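# Sort five pump bottles by pump fault into tray

## Task

Five empty pump bottles stand on the table, and at least one has a bad pump: its head either stops short of the bottom when pressed or fails to rise fully again afterwards. Test them, place every faulty bottle in the grey tray, and leave every working bottle upright on the table but not in the tray. Once you finish, all objects must settle and stay still within a short time.

## Robot and tools

ROBOT. Two arms, left_arm and right_arm, each ending in a five-finger hand (the left hand mirrors the right). Measured base positions in the scene frame: left_arm (-0.008, +0.284, +0.041) m, right_arm (-0.037, -0.232, +0.024) m, both facing almost straight along +x. Joint ranges (rad), base to hand: waist -2.880..2.880, shoulder 0.000..3.142, elbow 0.000..3.019 (straight at 2.964), wrist pitch -1.693..1.571, wrist yaw -1.571..1.571, wrist roll -2.094..2.094.

FRAMES. Scene frame: origin at table-top height halfway between the nominal bases, +x away from the robot over the table, +z up, left_arm on +y. Fixed cameras and the table use this frame. Reported hand poses, velocities and wrist-camera poses use each arm's own base frame. Motion offsets are along the current Hand target's own axes.

HAND POINT. A point fixed to the palm, 0.05 m in front of it and 0.15 m from the wrist mount along the fingers. Its +z runs along straight fingers, +y points out of the palm; +x crosses the palm away from the thumb on the right hand, toward the thumb on the left hand. Straight fingertips extend 0.06-0.07 m past the point and sit 0.06 m behind it (-y). A bracket on the little-finger side of the wrist can strike objects. With the thumb turned in front of the palm, the hand can enclose items about 0.035-0.065 m thick, or a handle down to about 0.025 m.

ROW LAYOUT (used by execute_actions and move). One row always has 28 numbers, each in [-1, 1]. Numbers 0-13 are left_arm, 14-27 right_arm. For each arm, in order: dx, dy, dz, rx, ry, rz, then little, ring, middle, index, thumb_bend, thumb_turn, force_limit, speed.
- dx..rz are an offset, not a pose: a target relative to that arm's Hand target at the moment the action or move begins, along that target's axes. 1.0 equals 0.6 m for dx/dy/dz and 180 degrees for rx/ry/rz, which together form one rotation vector. All rows of one action, and all targets of one move list, count from that same start; a later call starts from the updated Hand target, so repeating an offset moves further. Six zeros re-request the current Hand target.
- Finger and thumb numbers are absolute positions: +1 open/straight, -1 curled; thumb_turn +1 beside the palm, -1 across in front of it.
- force_limit: -1 is about 0 N, +1 is 10 N at the fingertip (15 N for the two thumb motors); a closing motor stops there. speed: -1 nearly zero, rising linearly to full at +0.48 and above (full travel 0.49 s). For a soft grip close at speed -0.94 or below.
- There is no 'no change' value. To keep a hand as is, resend the eight hand numbers of the last row actually executed for it; if none yet, send its hand_measured six values plus hand_force_limit and hand_speed. A motor starts only when its target changes by at least 0.002. To grip harder, raise force_limit and send a more closed target than hand_measured; to loosen, send a more open one.

TOOLS.
- execute_actions(actions, cameras): actions is a list of actions; each action is a list of up to 15 rows played at 1/30 s per row, the last row held if fewer. Images come only with an empty list or when cameras names some ("all" for every camera, [] for none).
- move(target, speed, blend, blocking, cameras): target is one 28-number row or a list of up to 15; straight-line paths for both hand points, all ending together, at least 0.5 s, cut off at 10 s. speed: metres per second, 0.002 to 4.3, default 0.25 (rotation up to twice that in rad/s), one value or one per target. blend: corner rounding in metres per target, 0 = full stop. blocking=false returns after about 0.5 s while motion continues. No collision avoidance.
- wait(seconds 0-10, cameras): lets time pass holding the last command.
- stop(cameras): brakes a running move.
- zoom_image(camera, region): region [x0, y0, x1, y1] in pixels of that camera's newest image, at most 504 by 504.
- show_instructions(): shows the reference pages.
- finished_scene(scene=1): ends the scene irreversibly.
Cameras: cam_head_left, cam_head_right, cam_high (896x504 each), cam_left_wrist, cam_right_wrist (672x504, fisheye).

RESULTS. Per arm: end_effector_position (m) and end_effector_quat_wxyz in the base frame, Hand target (next offsets count from it), joint readings, torques, temperatures. hand_measured, hand_stopped_by and hand_load_n each give six values in motor order. hand_stopped_by: moving, target (reached), force (hit force_limit), stalled, fault (dead). hand_load_n is positive when something forces a finger open; a load near 0 after gripping suggests the object slipped. A move adds a 'move:' line: done, off_target, moving, held or fault, plus limits=paced (pose clipped) or limits=held (steps withheld).

BEHAVIOUR. The arm follows loosely: it often rests 1-3 cm (sometimes 5 cm) from the command, usually low, without touching anything; resend the missing distance as an offset. Commanded orientation is clipped to within 40 degrees of the actual one per step. Avoid paths near an arm's own base. Faster moves strike harder, and targets beyond a contact press harder. A blocked arm keeps pushing until commanded back past its hand point.

AVOID. Dropping bottles or releasing them while moving; fast hits or hard presses on the table, tray or bottles; any bottle leaving the table; contact between the two arms or one hand gripping the other's fingers (can end the scene); excessive finger force. Long holds, stretched reach or pushing at unreachable poses heat motors: MOTOR HOT at 85 °C, and at 100 °C the arm goes limp for 30-60 s. Objects may occasionally be nudged by outside pushes.

Each tool is called after "Emit:" as name(argument=value, ...) on one line, values as JSON.

Reference images:

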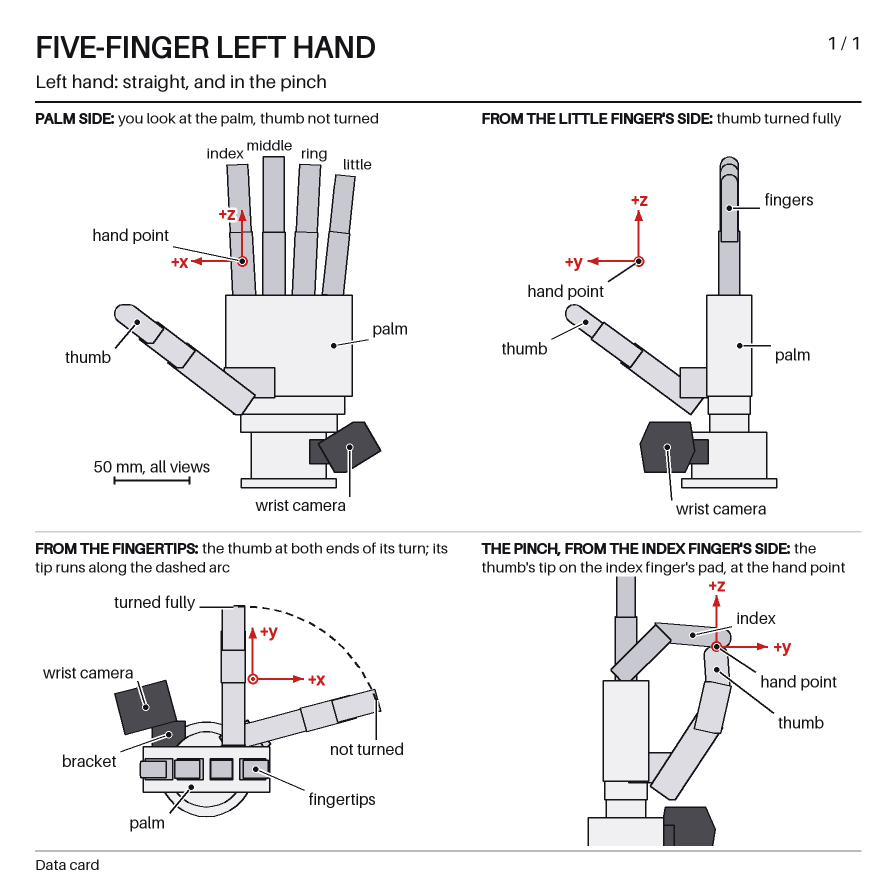

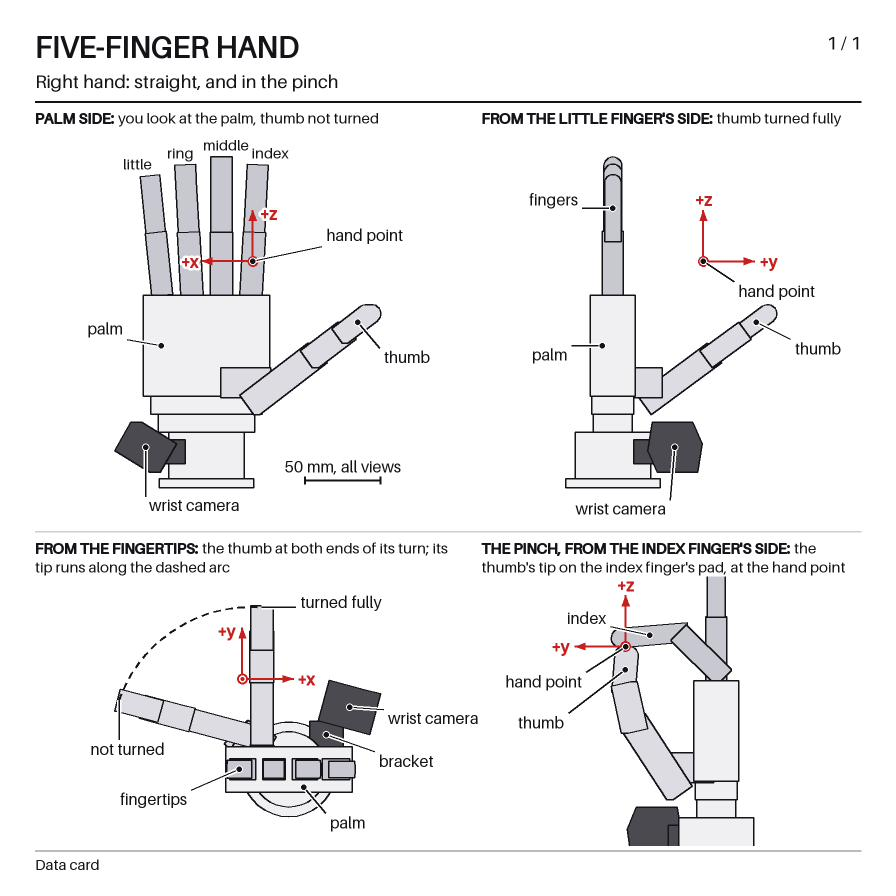

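## Session

Emit:
execute_actions(actions=[])

Scene clock: 0.00 s.
left_arm: end_effector_position=(+0.3327, -0.1603, +0.2383) hand_measured=(+1.000, +1.000, +1.000, +1.000, +1.000, +1.000) hand_load_n=(+0.0, +0.0, +0.0, +0.0, +0.0, +0.0) hand_stopped_by=(target, target, target, target, target, target) hand_force_limit=0.00 hand_speed=-0.80 end_effector_quat_wxyz=(+0.682, +0.156, +0.653, -0.290) | right_arm: end_effector_position=(+0.1547, -0.1293, +0.1746) hand_measured=(+1.000, +1.000, +1.000, +1.000, +1.000, +1.000) hand_load_n=(+0.0, +0.0, +0.0, +0.0, +0.0, +0.0) hand_stopped_by=(target, target, target, target, target, target) hand_force_limit=0.00 hand_speed=-0.80 end_effector_quat_wxyz=(+0.213, -0.386, +0.875, +0.198)
Joint positions: left_arm=[-0.546 0.552 0.192 0.459 0.091 1.394] | right_arm=[-1.115 1.31 0.942 -1.614 -0.436 -0.468]
Joint velocities: within noise
Joint torques (N m): no reading
Motor temperatures (°C): left_arm=[30 28 32 33 33 31] | right_arm=[36 32 33 31 32 37]
Heat: left arm: hottest wrist pitch 33 °C; right arm: hottest wrist roll 37 °C.
Hand target: left_arm +0.3352, -0.1619, +0.2526; +0.690, +0.155, +0.644, -0.293 | right_arm +0.1573, -0.1347, +0.1787; +0.213, -0.389, +0.876, +0.190

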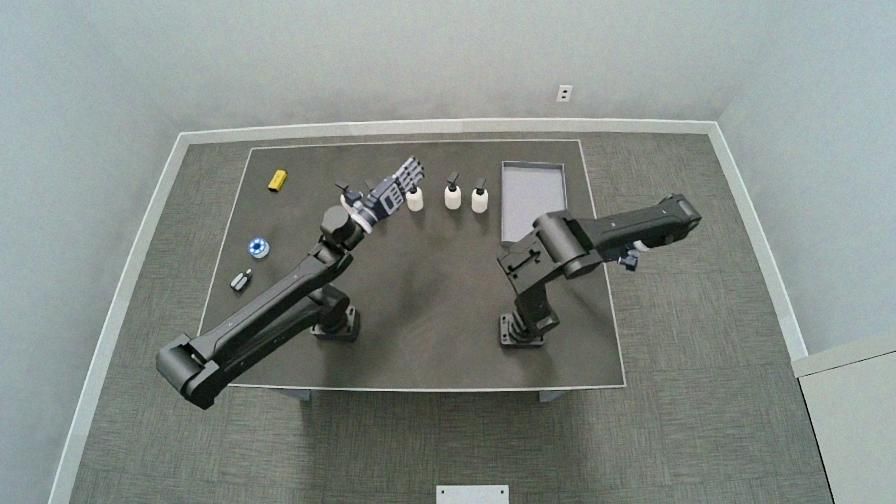

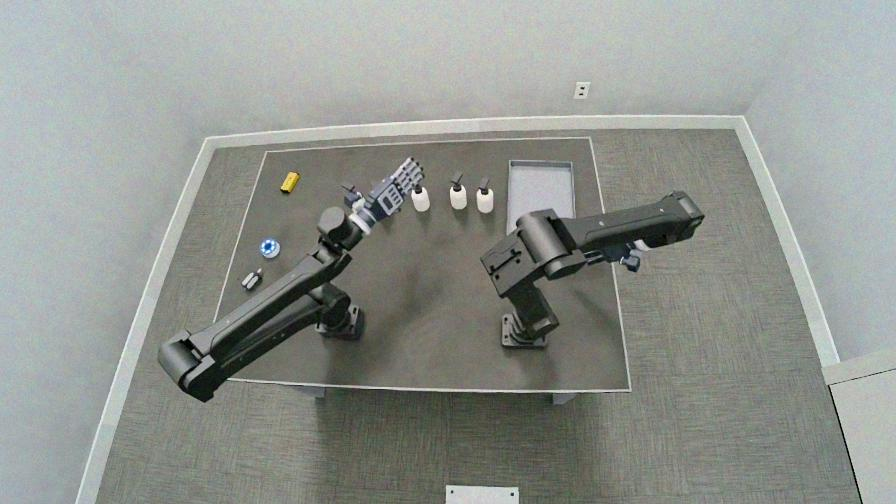

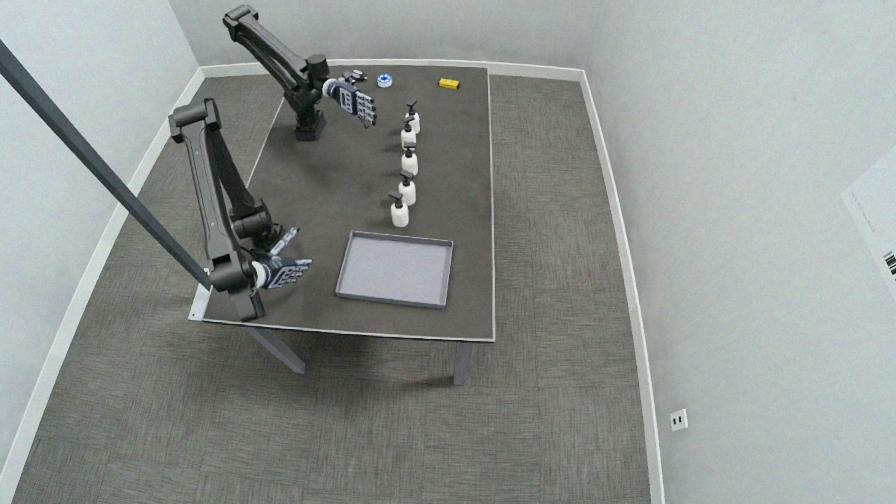

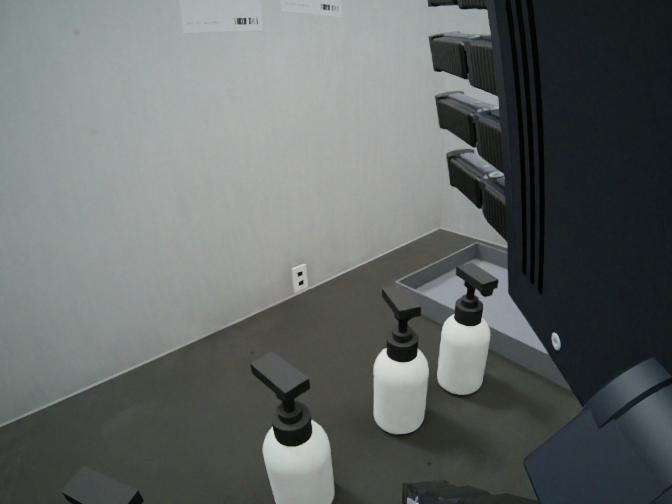

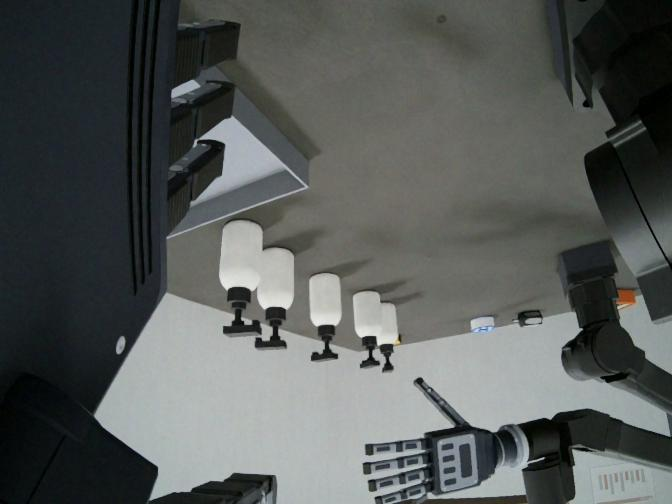

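Emit:
zoom_image(camera="cam_head_left", region=[320, 140, 600, 260])

Emit:
zoom_image(camera="cam_high", region=[320, 60, 500, 320])

Emit:
zoom_image(camera="cam_right_wrist", region=[160, 160, 460, 400])

Scaled by 1.800 from the camera's 896x504 image, which has a finer 1280x720 frame.

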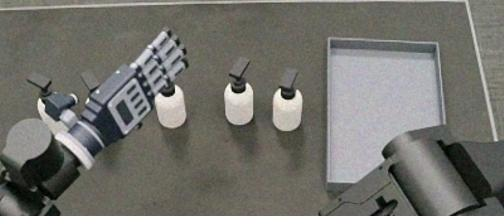

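Scaled by 1.938 from the camera's 896x504 image, which has a finer 1280x720 frame.

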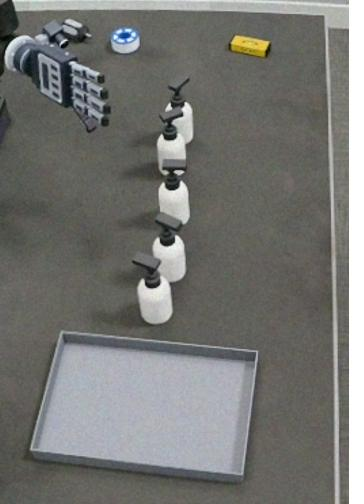

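Scaled by 1.680 from the camera's 672x504 image, which has a finer 960x720 frame.

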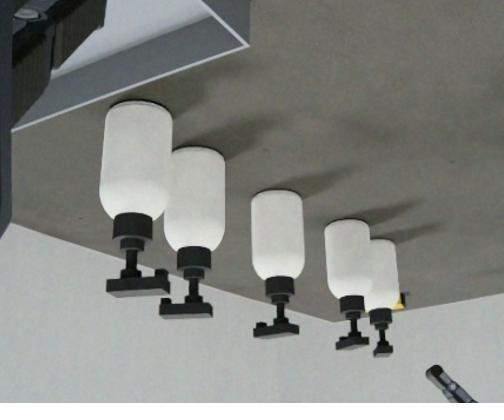

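Emit:
zoom_image(camera="cam_left_wrist", region=[230, 230, 520, 504])

Scaled by 1.738 from the camera's 672x504 image, which has a finer 960x720 frame.

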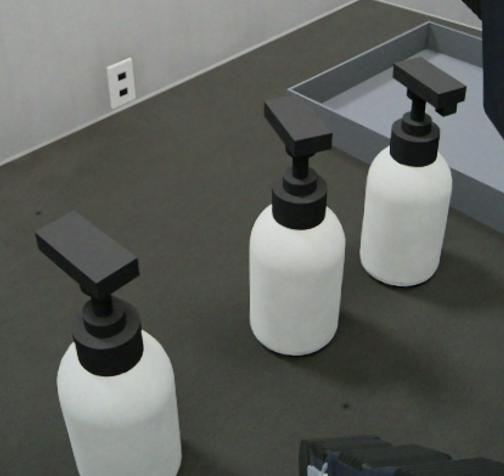

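Emit:
move(target=[[0,0,-0.117,0,0,0,-1,-1,-1,-1,1,1,0,0,-0.197,-0.048,-0.2275,-0.005,0.094,-0.114,-1,-1,1,-1,1,1,0,0],[0,0,-0.117,0,0,0,-1,-1,-1,-1,1,1,0,0,-0.5563,0.1288,0.0712,-0.0108,0.1881,-0.2273,-1,-1,1,-1,1,1,0,0]], blend=[0.05,0], speed=0.2, cameras=["all"])

Scene clock: 33.77 s.
left_arm: end_effector_position=(+0.2799, -0.1233, +0.2512) hand_measured=(-1.000, -1.000, -1.000, -1.000, +1.000, +1.000) hand_load_n=(+0.0, +0.0, +0.0, +0.0, +0.0, +0.0) hand_stopped_by=(target, target, target, target, target, target) hand_force_limit=0.00 hand_speed=0.00 end_effector_quat_wxyz=(+0.692, +0.159, +0.640, -0.293) | right_arm: end_effector_position=(+0.3042, +0.1300, +0.3183) hand_measured=(-1.000, -1.000, +1.000, -1.000, +1.000, +1.000) hand_load_n=(+0.0, +0.0, -0.5, +0.0, +0.0, +0.0) hand_stopped_by=(target, target, target, target, target, target) hand_force_limit=0.00 hand_speed=0.00 end_effector_quat_wxyz=(-0.047, +0.705, -0.707, +0.017)
Joint positions: left_arm=[-0.492 0.056 0.15 0.038 0.151 1.394] | right_arm=[0.257 1.275 1.477 -1.673 -0.018 0.261]
Joint torques (N m): left_arm=[-0.03 0.79 9.91 1.66 0.04 0.02] | right_arm=[1.2 -7.53 10.82 -0.39 0.1 0.09]
Motor temperatures (°C): left_arm=[30 28 38 33 32 31] | right_arm=[36 32 37 31 32 36]
Heat: left arm: hottest elbow 38 °C; right arm: hottest elbow 37 °C.
Hand target: left_arm +0.2792, -0.1204, +0.2441; +0.690, +0.155, +0.644, -0.293 | right_arm +0.3106, +0.1353, +0.3298; +0.000, +0.707, -0.707, +0.000
Off the commanded pose: left_arm 0.008 m, 1 deg | right_arm 0.014 m, 6 deg.
joint sent to its limit (right arm) — joint 4 (wrist pitch), lower limit. The joint targets are off in orientation, not in position.
move: off_target (right_arm)
camera_calibration:
cam_left_wrist: T_world_to_cam=[[-0.606845, -0.791502, -0.0725594, 0.0890962], [-0.248403, 0.275581, -0.928629, 0.338196], [0.755007, -0.545509, -0.363846, -0.0711062], [0, 0, 0, 1]] pos_world=[0.191762, -0.0614697, 0.294652]
cam_right_wrist: T_world_to_cam=[[-0.968086, -0.213276, -0.131617, 0.370598], [-0.250511, 0.808141, 0.533059, -0.201001], [-0.00732354, 0.549019, -0.835778, 0.304192], [0, 0, 0, 1]] pos_world=[0.310645, 0.07447, 0.41016]

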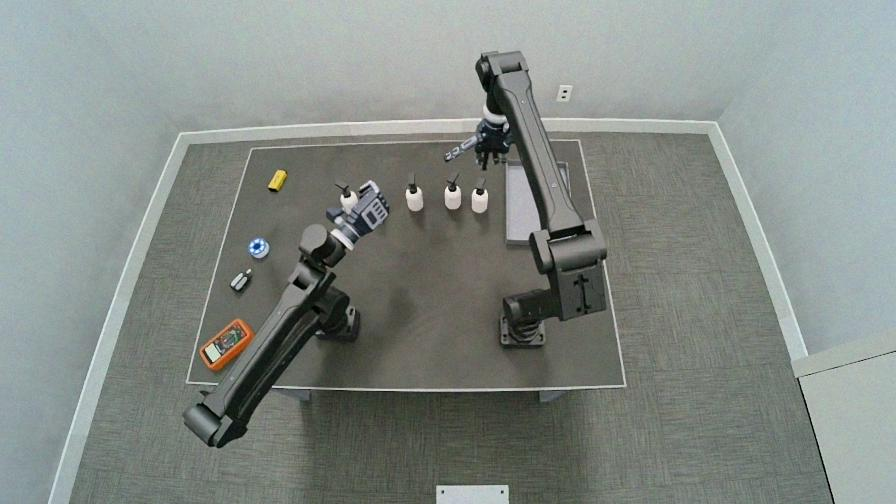

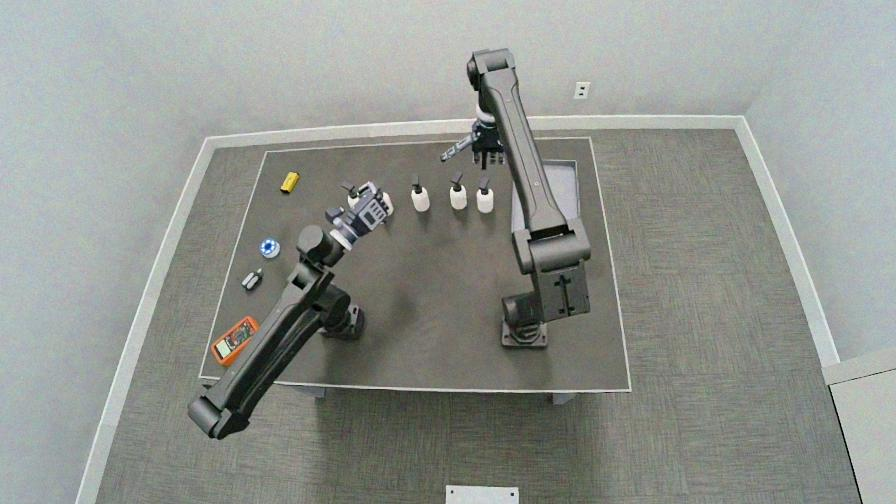

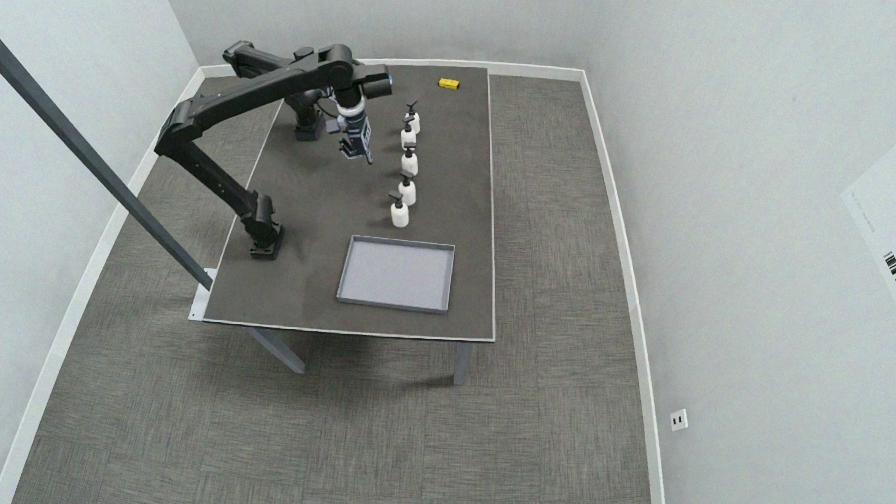

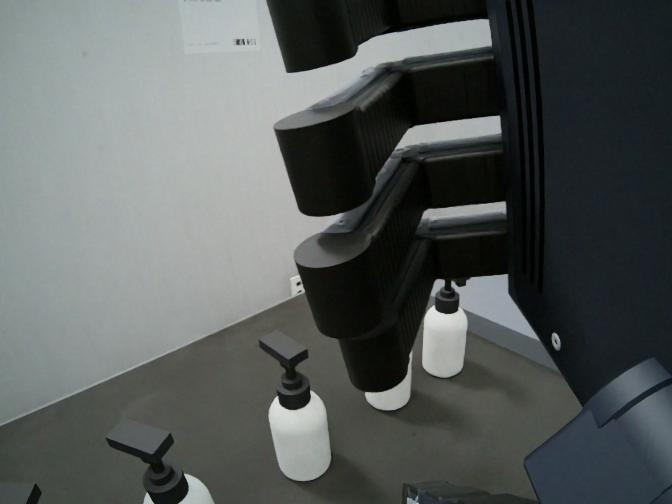

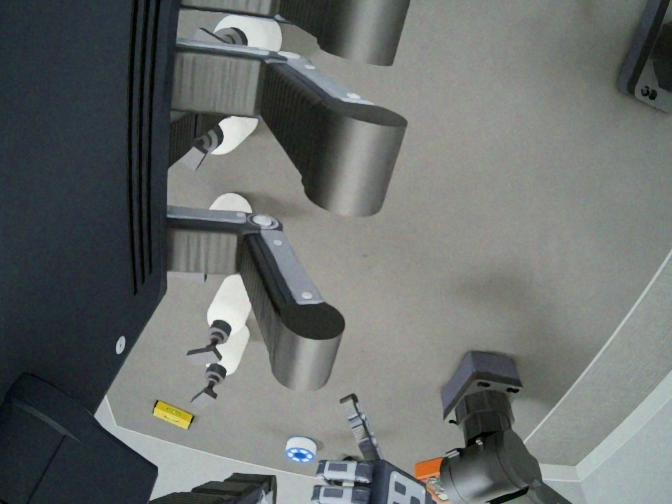

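Emit:
move(target=[0,0,0,0,0,0,1,1,1,1,1,1,0,0,0,-0.1,0.05,0,0,0,1,1,1,1,1,1,0,0], speed=0.15, cameras=["all"])

Scene clock: 38.37 s.
left_arm: end_effector_position=(+0.2798, -0.1233, +0.2515) hand_measured=(+1.000, +1.000, +1.000, +1.000, +1.000, +1.000) hand_load_n=(+0.0, -0.5, +0.0, +0.0, +0.0, +0.0) hand_stopped_by=(target, target, target, target, target, target) hand_force_limit=0.00 hand_speed=0.00 end_effector_quat_wxyz=(+0.693, +0.159, +0.639, -0.293) | right_arm: end_effector_position=(+0.3617, +0.1396, +0.2875) hand_measured=(+1.000, +1.000, +1.000, +1.000, +1.000, +1.000) hand_load_n=(+0.0, +0.0, +0.0, +0.0, +0.0, +0.0) hand_stopped_by=(target, target, target, target, target, target) hand_force_limit=0.00 hand_speed=0.00 end_effector_quat_wxyz=(-0.005, +0.709, -0.706, -0.001)
Joint positions: left_arm=[-0.492 0.054 0.15 0.038 0.152 1.394] | right_arm=[0.251 1.478 1.588 -1.673 -0.006 0.247]
Joint torques (N m): left_arm=[0.03 0.85 9.94 1.68 0 -0.01] | right_arm=[-1.03 -11.69 10.69 -0.58 0.12 -0.09]
Heat: left arm: hottest elbow 38 °C; right arm: hottest elbow 37 °C.
Hand target: left_arm +0.2792, -0.1203, +0.2442; +0.690, +0.154, +0.644, -0.293 | right_arm +0.3706, +0.1353, +0.2997; +0.000, +0.707, -0.707, +0.000
Off the commanded pose: left_arm 0.008 m, 1 deg | right_arm 0.016 m, 1 deg.
joint sent to its limit (right arm) — joint 4 (wrist pitch), lower limit. The joint targets still meet the commanded pose.
move: off_target (right_arm)
camera_calibration:
cam_left_wrist: T_world_to_cam=[[-0.607117, -0.791273, -0.0727774, 0.0892601], [-0.247306, 0.275197, -0.929035, 0.338214], [0.755148, -0.546035, -0.362763, -0.0712819], [0, 0, 0, 1]] pos_world=[0.191662, -0.0613688, 0.29485]
cam_right_wrist: T_world_to_cam=[[-0.973965, -0.223094, -0.0402676, 0.401453], [-0.210689, 0.825218, 0.524048, -0.19222], [-0.0836824, 0.518888, -0.850737, 0.309771], [0, 0, 0, 1]] pos_world=[0.376425, 0.0874488, 0.380431]

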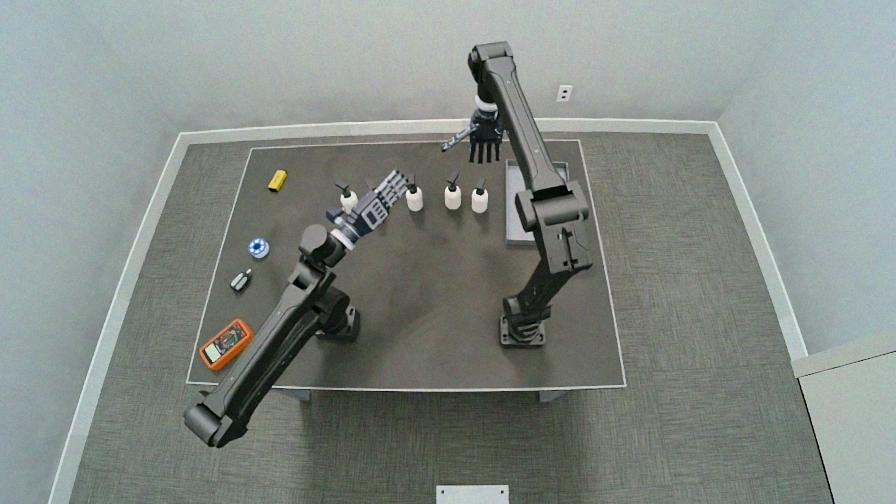

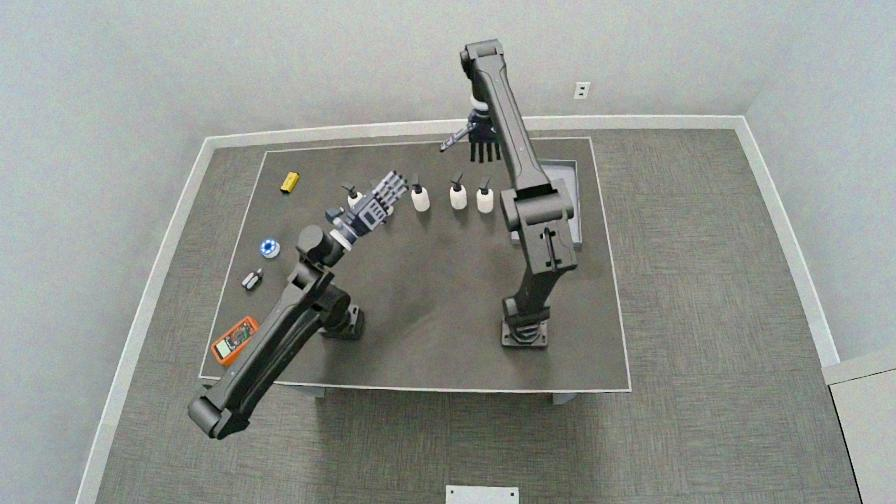

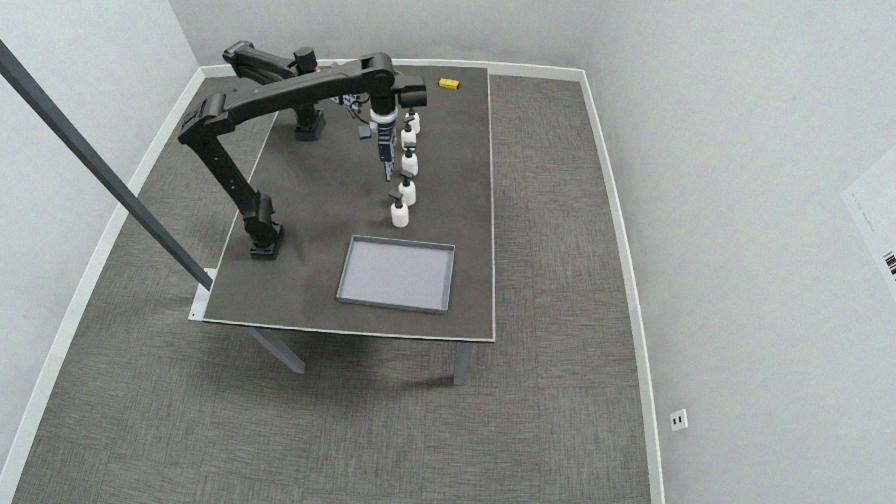

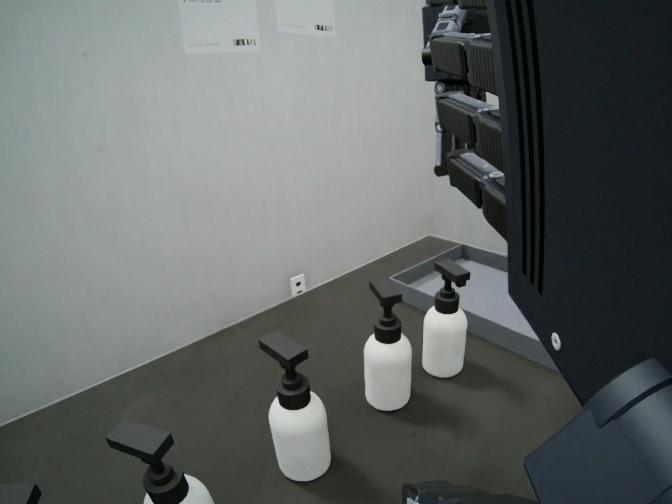

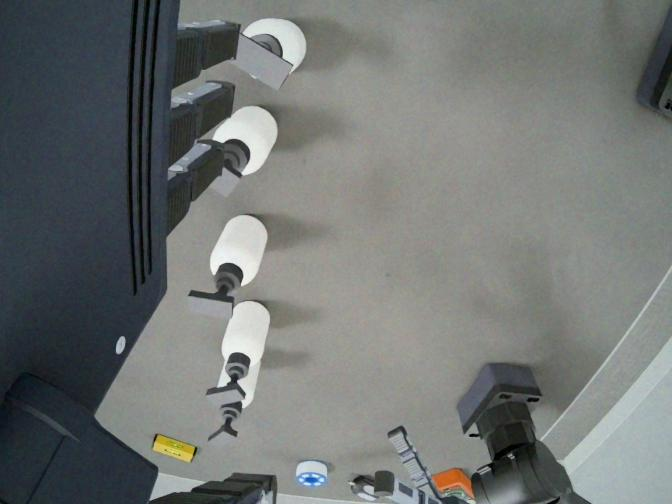

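Emit:
zoom_image(camera="cam_right_wrist", region=[160, 0, 340, 240])

Emit:
zoom_image(camera="cam_left_wrist", region=[340, 240, 500, 440])

Scaled by 2.100 from the camera's 672x504 image, which has a finer 960x720 frame.

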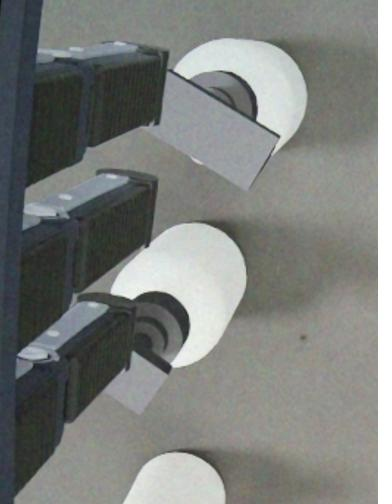

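Scaled by 2.520 from the camera's 672x504 image, which has a finer 960x720 frame.

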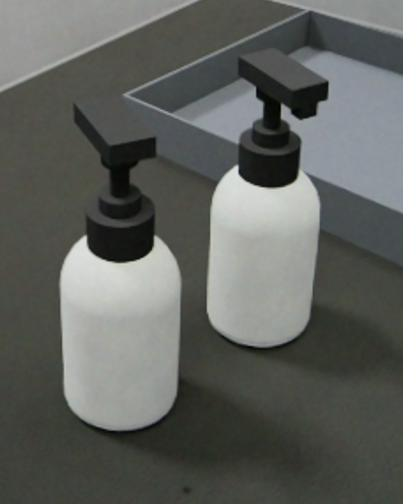

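Emit:
move(target=[0,0,0,0,0,0,1,1,1,1,1,1,0,0,0.0205,-0.019,0.0917,0,0,0,1,1,1,1,1,1,0,0], speed=0.1, cameras=["cam_left_wrist","cam_right_wrist"])

Emit:
zoom_image(camera="cam_right_wrist", region=[160, 0, 340, 240])

Emit:
zoom_image(camera="cam_left_wrist", region=[340, 140, 540, 440])

Scene clock: 45.47 s.
left_arm: end_effector_position=(+0.2798, -0.1233, +0.2515) hand_measured=(+1.000, +1.000, +1.000, +1.000, +1.000, +1.000) hand_load_n=(+0.0, +0.0, +0.0, +0.0, +0.0, +0.0) hand_stopped_by=(target, target, target, target, target, target) hand_force_limit=0.00 hand_speed=0.00 end_effector_quat_wxyz=(+0.693, +0.159, +0.639, -0.293) | right_arm: end_effector_position=(+0.3732, +0.1277, +0.2509) hand_measured=(+1.000, +1.000, +1.000, +1.000, +1.000, +1.000) hand_load_n=(+0.0, +0.0, +0.0, +0.0, +0.0, +0.0) hand_stopped_by=(target, target, target, target, target, target) hand_force_limit=0.00 hand_speed=0.00 end_effector_quat_wxyz=(+0.000, +0.709, -0.705, -0.001)
Joint positions: left_arm=[-0.492 0.054 0.15 0.038 0.152 1.394] | right_arm=[0.221 1.5 1.515 -1.588 -0.002 0.216]
Joint torques (N m): left_arm=[0.03 0.85 9.94 1.68 0.01 0] | right_arm=[-0.97 -11.22 7.86 0.54 0.13 -0.08]
Heat: left arm: hottest elbow 37 °C; right arm: hottest elbow 37 °C.
Hand target: left_arm +0.2792, -0.1203, +0.2442; +0.690, +0.154, +0.644, -0.293 | right_arm +0.3820, +0.1230, +0.2449; +0.000, +0.707, -0.707, +0.000
Off the commanded pose: left_arm 0.008 m, 1 deg | right_arm 0.012 m, 0 deg.
move: off_target (right_arm)
camera_calibration:
cam_left_wrist: T_world_to_cam=[[-0.607117, -0.791273, -0.0727774, 0.0892601], [-0.247306, 0.275197, -0.929035, 0.338214], [0.755148, -0.546035, -0.362763, -0.0712819], [0, 0, 0, 1]] pos_world=[0.191662, -0.0613688, 0.29485]
cam_right_wrist: T_world_to_cam=[[-0.974067, -0.224028, -0.0316887, 0.406475], [-0.207395, 0.82807, 0.520852, -0.161626], [-0.0904452, 0.513917, -0.853058, 0.289485], [0, 0, 0, 1]] pos_world=[0.388596, 0.0761286, 0.344011]
Images, in order (width x height): cam_left_wrist 672x504, cam_right_wrist 672x504.

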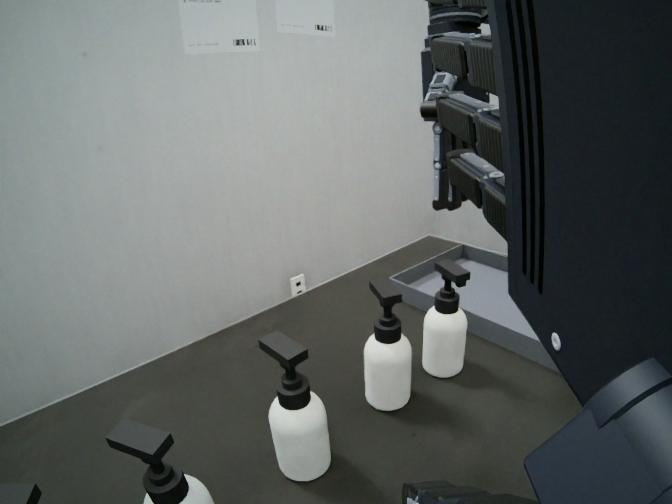

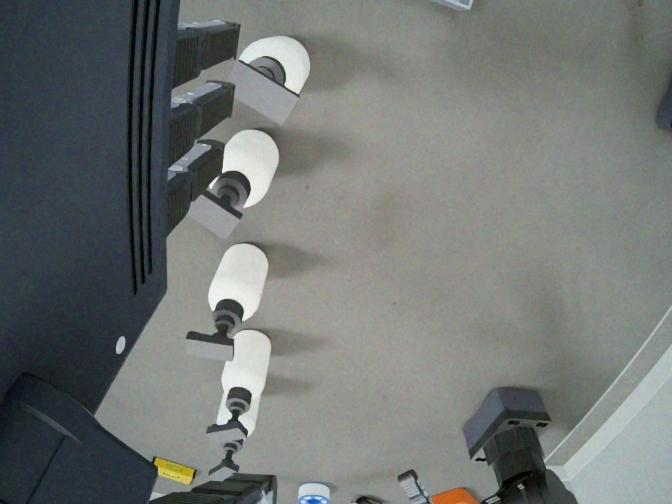

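Scaled by 2.100 from the camera's 672x504 image, which has a finer 960x720 frame.

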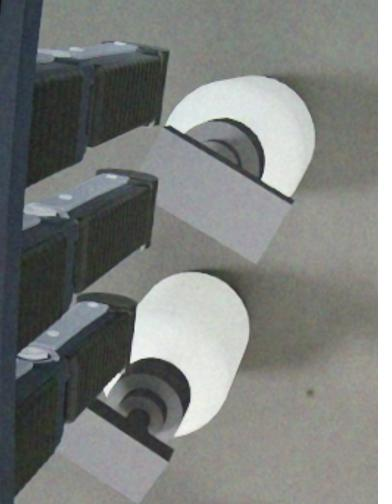

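Scaled by 1.680 from the camera's 672x504 image, which has a finer 960x720 frame.

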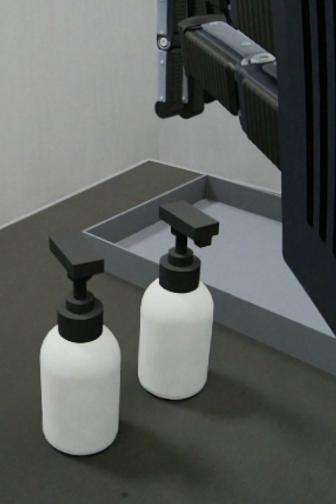

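Emit:
move(target=[0,0,0,0,0,0,1,1,1,1,1,1,0,0,0.0083,-0.005,0.06,0,0,0,1,1,1,1,1,1,0,0], speed=0.08, cameras=["cam_left_wrist","cam_right_wrist"])

Emit:
zoom_image(camera="cam_right_wrist", region=[160, 0, 340, 240])

Emit:
zoom_image(camera="cam_left_wrist", region=[340, 200, 520, 400])

Scene clock: 54.40 s.
left_arm: end_effector_position=(+0.2798, -0.1233, +0.2515) hand_measured=(+1.000, +1.000, +1.000, +1.000, +1.000, +1.000) hand_load_n=(+0.0, +0.0, +0.0, +0.0, +0.0, +0.0) hand_stopped_by=(target, target, target, target, target, target) hand_force_limit=0.00 hand_speed=0.00 end_effector_quat_wxyz=(+0.693, +0.159, +0.639, -0.293) | right_arm: end_effector_position=(+0.3767, +0.1231, +0.2163) hand_measured=(+1.000, +1.000, +1.000, +1.000, +1.000, +1.000) hand_load_n=(+0.0, +0.0, +0.0, +0.0, +0.0, +0.0) hand_stopped_by=(target, target, target, target, target, target) hand_force_limit=0.00 hand_speed=0.00 end_effector_quat_wxyz=(-0.001, +0.709, -0.705, +0.000)
Joint positions: left_arm=[-0.492 0.054 0.15 0.038 0.152 1.394] | right_arm=[0.209 1.506 1.432 -1.494 -0.002 0.203]
Joint torques (N m): left_arm=[0.03 0.85 9.94 1.68 0 0] | right_arm=[-1.03 -11.05 7.75 0.51 0.12 -0.1]
Heat: left arm: hottest elbow 37 °C; right arm: hottest elbow 37 °C.
Hand target: left_arm +0.2792, -0.1203, +0.2442; +0.690, +0.154, +0.644, -0.293 | right_arm +0.3850, +0.1180, +0.2087; +0.000, +0.707, -0.707, +0.000
Off the commanded pose: left_arm 0.008 m, 1 deg | right_arm 0.012 m, 0 deg.
move: off_target (right_arm)
camera_calibration:
cam_left_wrist: T_world_to_cam=[[-0.607117, -0.791273, -0.0727774, 0.0892601], [-0.247306, 0.275197, -0.929035, 0.338214], [0.755148, -0.546035, -0.362763, -0.0712819], [0, 0, 0, 1]] pos_world=[0.191662, -0.0613688, 0.29485]
cam_right_wrist: T_world_to_cam=[[-0.973839, -0.224445, -0.0355189, 0.408579], [-0.209727, 0.827576, 0.520703, -0.138055], [-0.0874745, 0.514531, -0.852999, 0.261449], [0, 0, 0, 1]] pos_world=[0.391807, 0.0714311, 0.309413]
Images, in order (width x height): cam_left_wrist 672x504, cam_right_wrist 672x504.

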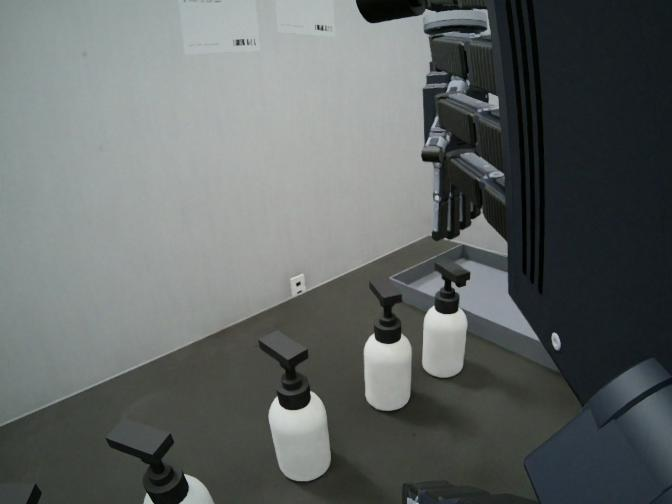

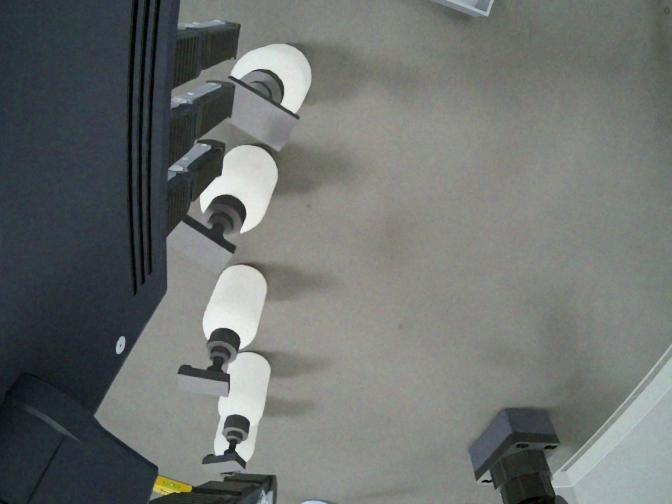

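Scaled by 2.100 from the camera's 672x504 image, which has a finer 960x720 frame.

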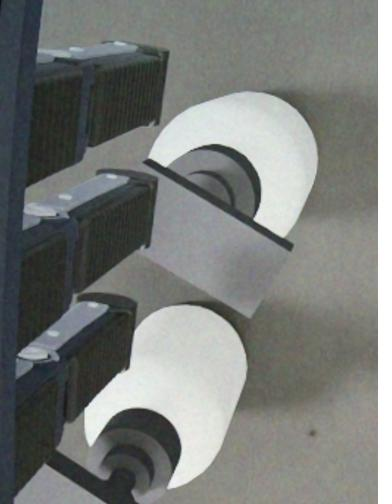

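Scaled by 2.520 from the camera's 672x504 image, which has a finer 960x720 frame.

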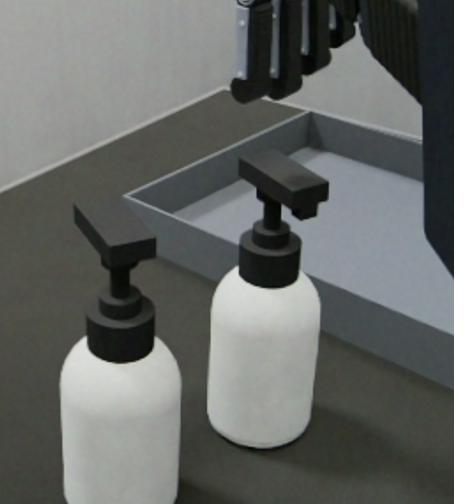

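Emit:
move(target=[0,0,0,0,0,0,1,1,1,1,1,1,0,0,0.002,0.003,0.03,0,0,0,1,1,1,1,1,1,0,0], speed=0.06, cameras=["cam_left_wrist"])

Emit:
zoom_image(camera="cam_left_wrist", region=[340, 200, 520, 400])

Scene clock: 58.47 s.
left_arm: end_effector_position=(+0.2798, -0.1233, +0.2515) hand_measured=(+1.000, +1.000, +1.000, +1.000, +1.000, +1.000) hand_load_n=(+0.0, +0.0, +0.0, +0.0, +0.0, +0.0) hand_stopped_by=(target, target, target, target, target, target) hand_force_limit=0.00 hand_speed=0.00 end_effector_quat_wxyz=(+0.693, +0.159, +0.639, -0.293) | right_arm: end_effector_position=(+0.3756, +0.1221, +0.1987) hand_measured=(+1.000, +1.000, +1.000, +1.000, +1.000, +1.000) hand_load_n=(+0.0, +0.0, +0.0, +0.0, +0.0, +0.0) hand_stopped_by=(target, target, target, target, target, target) hand_force_limit=0.00 hand_speed=0.00 end_effector_quat_wxyz=(-0.002, +0.709, -0.705, +0.000)
Joint positions: left_arm=[-0.492 0.054 0.15 0.038 0.152 1.394] | right_arm=[0.207 1.506 1.386 -1.447 -0.002 0.201]
Joint torques (N m): left_arm=[0.03 0.85 9.94 1.68 0 -0.01] | right_arm=[-1.08 -10.99 7.65 0.57 0.12 -0.09]
Heat: left arm: hottest elbow 37 °C; right arm: hottest elbow 37 °C.
Hand target: left_arm +0.2792, -0.1203, +0.2442; +0.690, +0.154, +0.644, -0.293 | right_arm +0.3834, +0.1168, +0.1907; +0.000, +0.707, -0.707, +0.000
Off the commanded pose: left_arm 0.008 m, 1 deg | right_arm 0.012 m, 0 deg.
move: off_target (right_arm)
camera_calibration:
cam_left_wrist: T_world_to_cam=[[-0.607117, -0.791273, -0.0727774, 0.0892601], [-0.247306, 0.275197, -0.929035, 0.338214], [0.755148, -0.546035, -0.362763, -0.0712819], [0, 0, 0, 1]] pos_world=[0.191662, -0.0613688, 0.29485]
Images, in order (width x height): cam_left_wrist 672x504.

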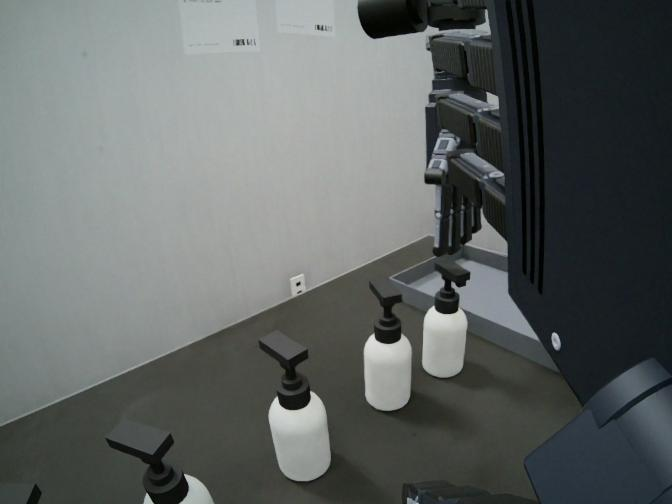

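Scaled by 2.520 from the camera's 672x504 image, which has a finer 960x720 frame.

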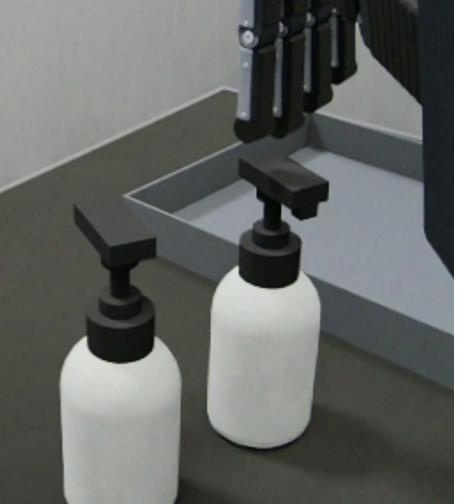

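Emit:
move(target=[0,0,0,0,0,0,1,1,1,1,1,1,0,0,-0.005,0,0.03,0,0,0,1,1,1,1,1,1,0,0], speed=0.04, cameras=["cam_left_wrist"])

Emit:
zoom_image(camera="cam_left_wrist", region=[340, 200, 520, 400])

Scene clock: 60.47 s.
left_arm: end_effector_position=(+0.2798, -0.1233, +0.2515) hand_measured=(+1.000, +1.000, +1.000, +1.000, +1.000, +1.000) hand_load_n=(+0.0, +0.0, -0.5, +0.0, +0.0, +0.0) hand_stopped_by=(target, target, target, target, target, target) hand_force_limit=0.00 hand_speed=0.00 end_effector_quat_wxyz=(+0.693, +0.159, +0.639, -0.293) | right_arm: end_effector_position=(+0.3764, +0.1223, +0.1842) hand_measured=(+1.000, +1.000, +1.000, +1.000, +1.000, +1.000) hand_load_n=(+0.0, +0.0, +0.0, +0.0, +0.0, +0.0) hand_stopped_by=(target, target, target, target, target, target) hand_force_limit=0.00 hand_speed=0.00 end_effector_quat_wxyz=(-0.005, +0.709, -0.705, +0.002)
Joint positions: left_arm=[-0.492 0.054 0.15 0.038 0.152 1.394] | right_arm=[0.207 1.508 1.351 -1.402 -0.002 0.201]
Joint torques (N m): left_arm=[0.03 0.91 9.94 1.68 0 0] | right_arm=[-0.5 -10.34 7.41 0.64 0.12 -0.02]
Heat: left arm: hottest elbow 37 °C; right arm: hottest elbow 37 °C.
Hand target: left_arm +0.2792, -0.1203, +0.2442; +0.690, +0.154, +0.644, -0.293 | right_arm +0.3832, +0.1198, +0.1728; +0.000, +0.707, -0.707, +0.000
Off the commanded pose: left_arm 0.008 m, 1 deg | right_arm 0.014 m, 1 deg.
move: off_target (right_arm)
camera_calibration:
cam_left_wrist: T_world_to_cam=[[-0.607117, -0.791273, -0.0727774, 0.0892601], [-0.247306, 0.275197, -0.929035, 0.338214], [0.755148, -0.546035, -0.362763, -0.0712819], [0, 0, 0, 1]] pos_world=[0.191662, -0.0613688, 0.29485]
Images, in order (width x height): cam_left_wrist 672x504.

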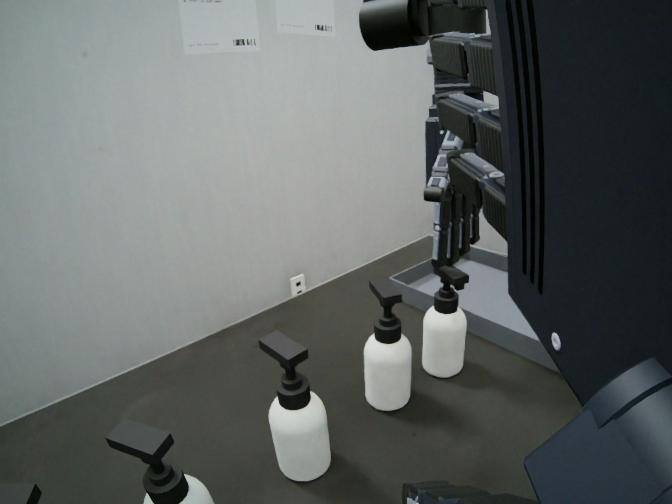

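Scaled by 2.520 from the camera's 672x504 image, which has a finer 960x720 frame.

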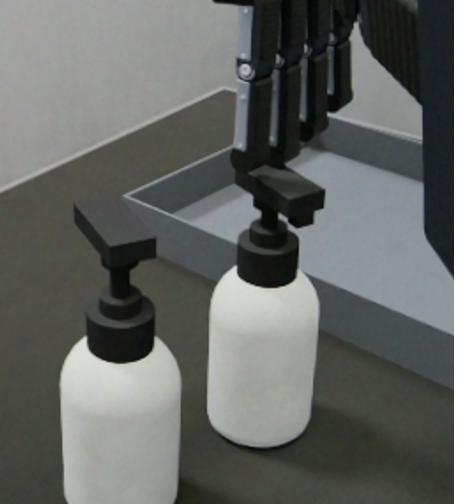

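Emit:
move(target=[0,0,0,0,0,0,1,1,1,1,1,1,0,0,0,0,0.015,0,0,0,1,1,1,1,1,1,0,0], speed=0.04, cameras=["cam_left_wrist"])

Emit:
zoom_image(camera="cam_left_wrist", region=[340, 200, 520, 400])

Scene clock: 61.97 s.
left_arm: end_effector_position=(+0.2798, -0.1233, +0.2515) hand_measured=(+1.000, +1.000, +1.000, +1.000, +1.000, +1.000) hand_load_n=(+0.0, +0.0, +0.0, +0.0, +0.0, +0.0) hand_stopped_by=(target, target, target, target, target, target) hand_force_limit=0.00 hand_speed=0.00 end_effector_quat_wxyz=(+0.693, +0.159, +0.639, -0.293) | right_arm: end_effector_position=(+0.3767, +0.1223, +0.1751) hand_measured=(+1.000, +1.000, +1.000, +1.000, +1.000, +1.000) hand_load_n=(+0.0, +0.0, +0.0, +0.0, +0.0, +0.0) hand_stopped_by=(target, target, target, target, target, target) hand_force_limit=0.00 hand_speed=0.00 end_effector_quat_wxyz=(-0.005, +0.709, -0.705, +0.002)
Joint positions: left_arm=[-0.492 0.054 0.15 0.038 0.152 1.394] | right_arm=[0.207 1.513 1.333 -1.379 -0.002 0.201]
Joint torques (N m): left_arm=[0.03 0.85 9.94 1.68 0 0] | right_arm=[-0.5 -10.52 7.38 0.66 0.12 -0.02]
Heat: left arm: hottest elbow 37 °C; right arm: hottest elbow 38 °C.
Hand target: left_arm +0.2792, -0.1203, +0.2442; +0.690, +0.154, +0.644, -0.293 | right_arm +0.3833, +0.1198, +0.1638; +0.000, +0.707, -0.707, +0.000
Off the commanded pose: left_arm 0.008 m, 1 deg | right_arm 0.013 m, 1 deg.
move: off_target (right_arm)
camera_calibration:
cam_left_wrist: T_world_to_cam=[[-0.607117, -0.791273, -0.0727774, 0.0892601], [-0.247306, 0.275197, -0.929035, 0.338214], [0.755148, -0.546035, -0.362763, -0.0712819], [0, 0, 0, 1]] pos_world=[0.191662, -0.0613688, 0.29485]
Images, in order (width x height): cam_left_wrist 672x504.

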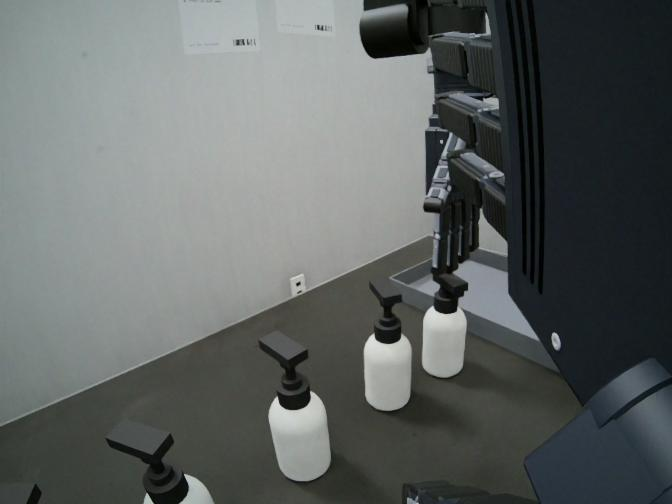

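Scaled by 2.520 from the camera's 672x504 image, which has a finer 960x720 frame.

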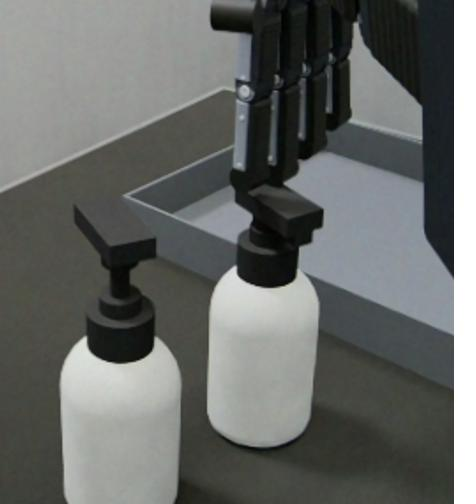

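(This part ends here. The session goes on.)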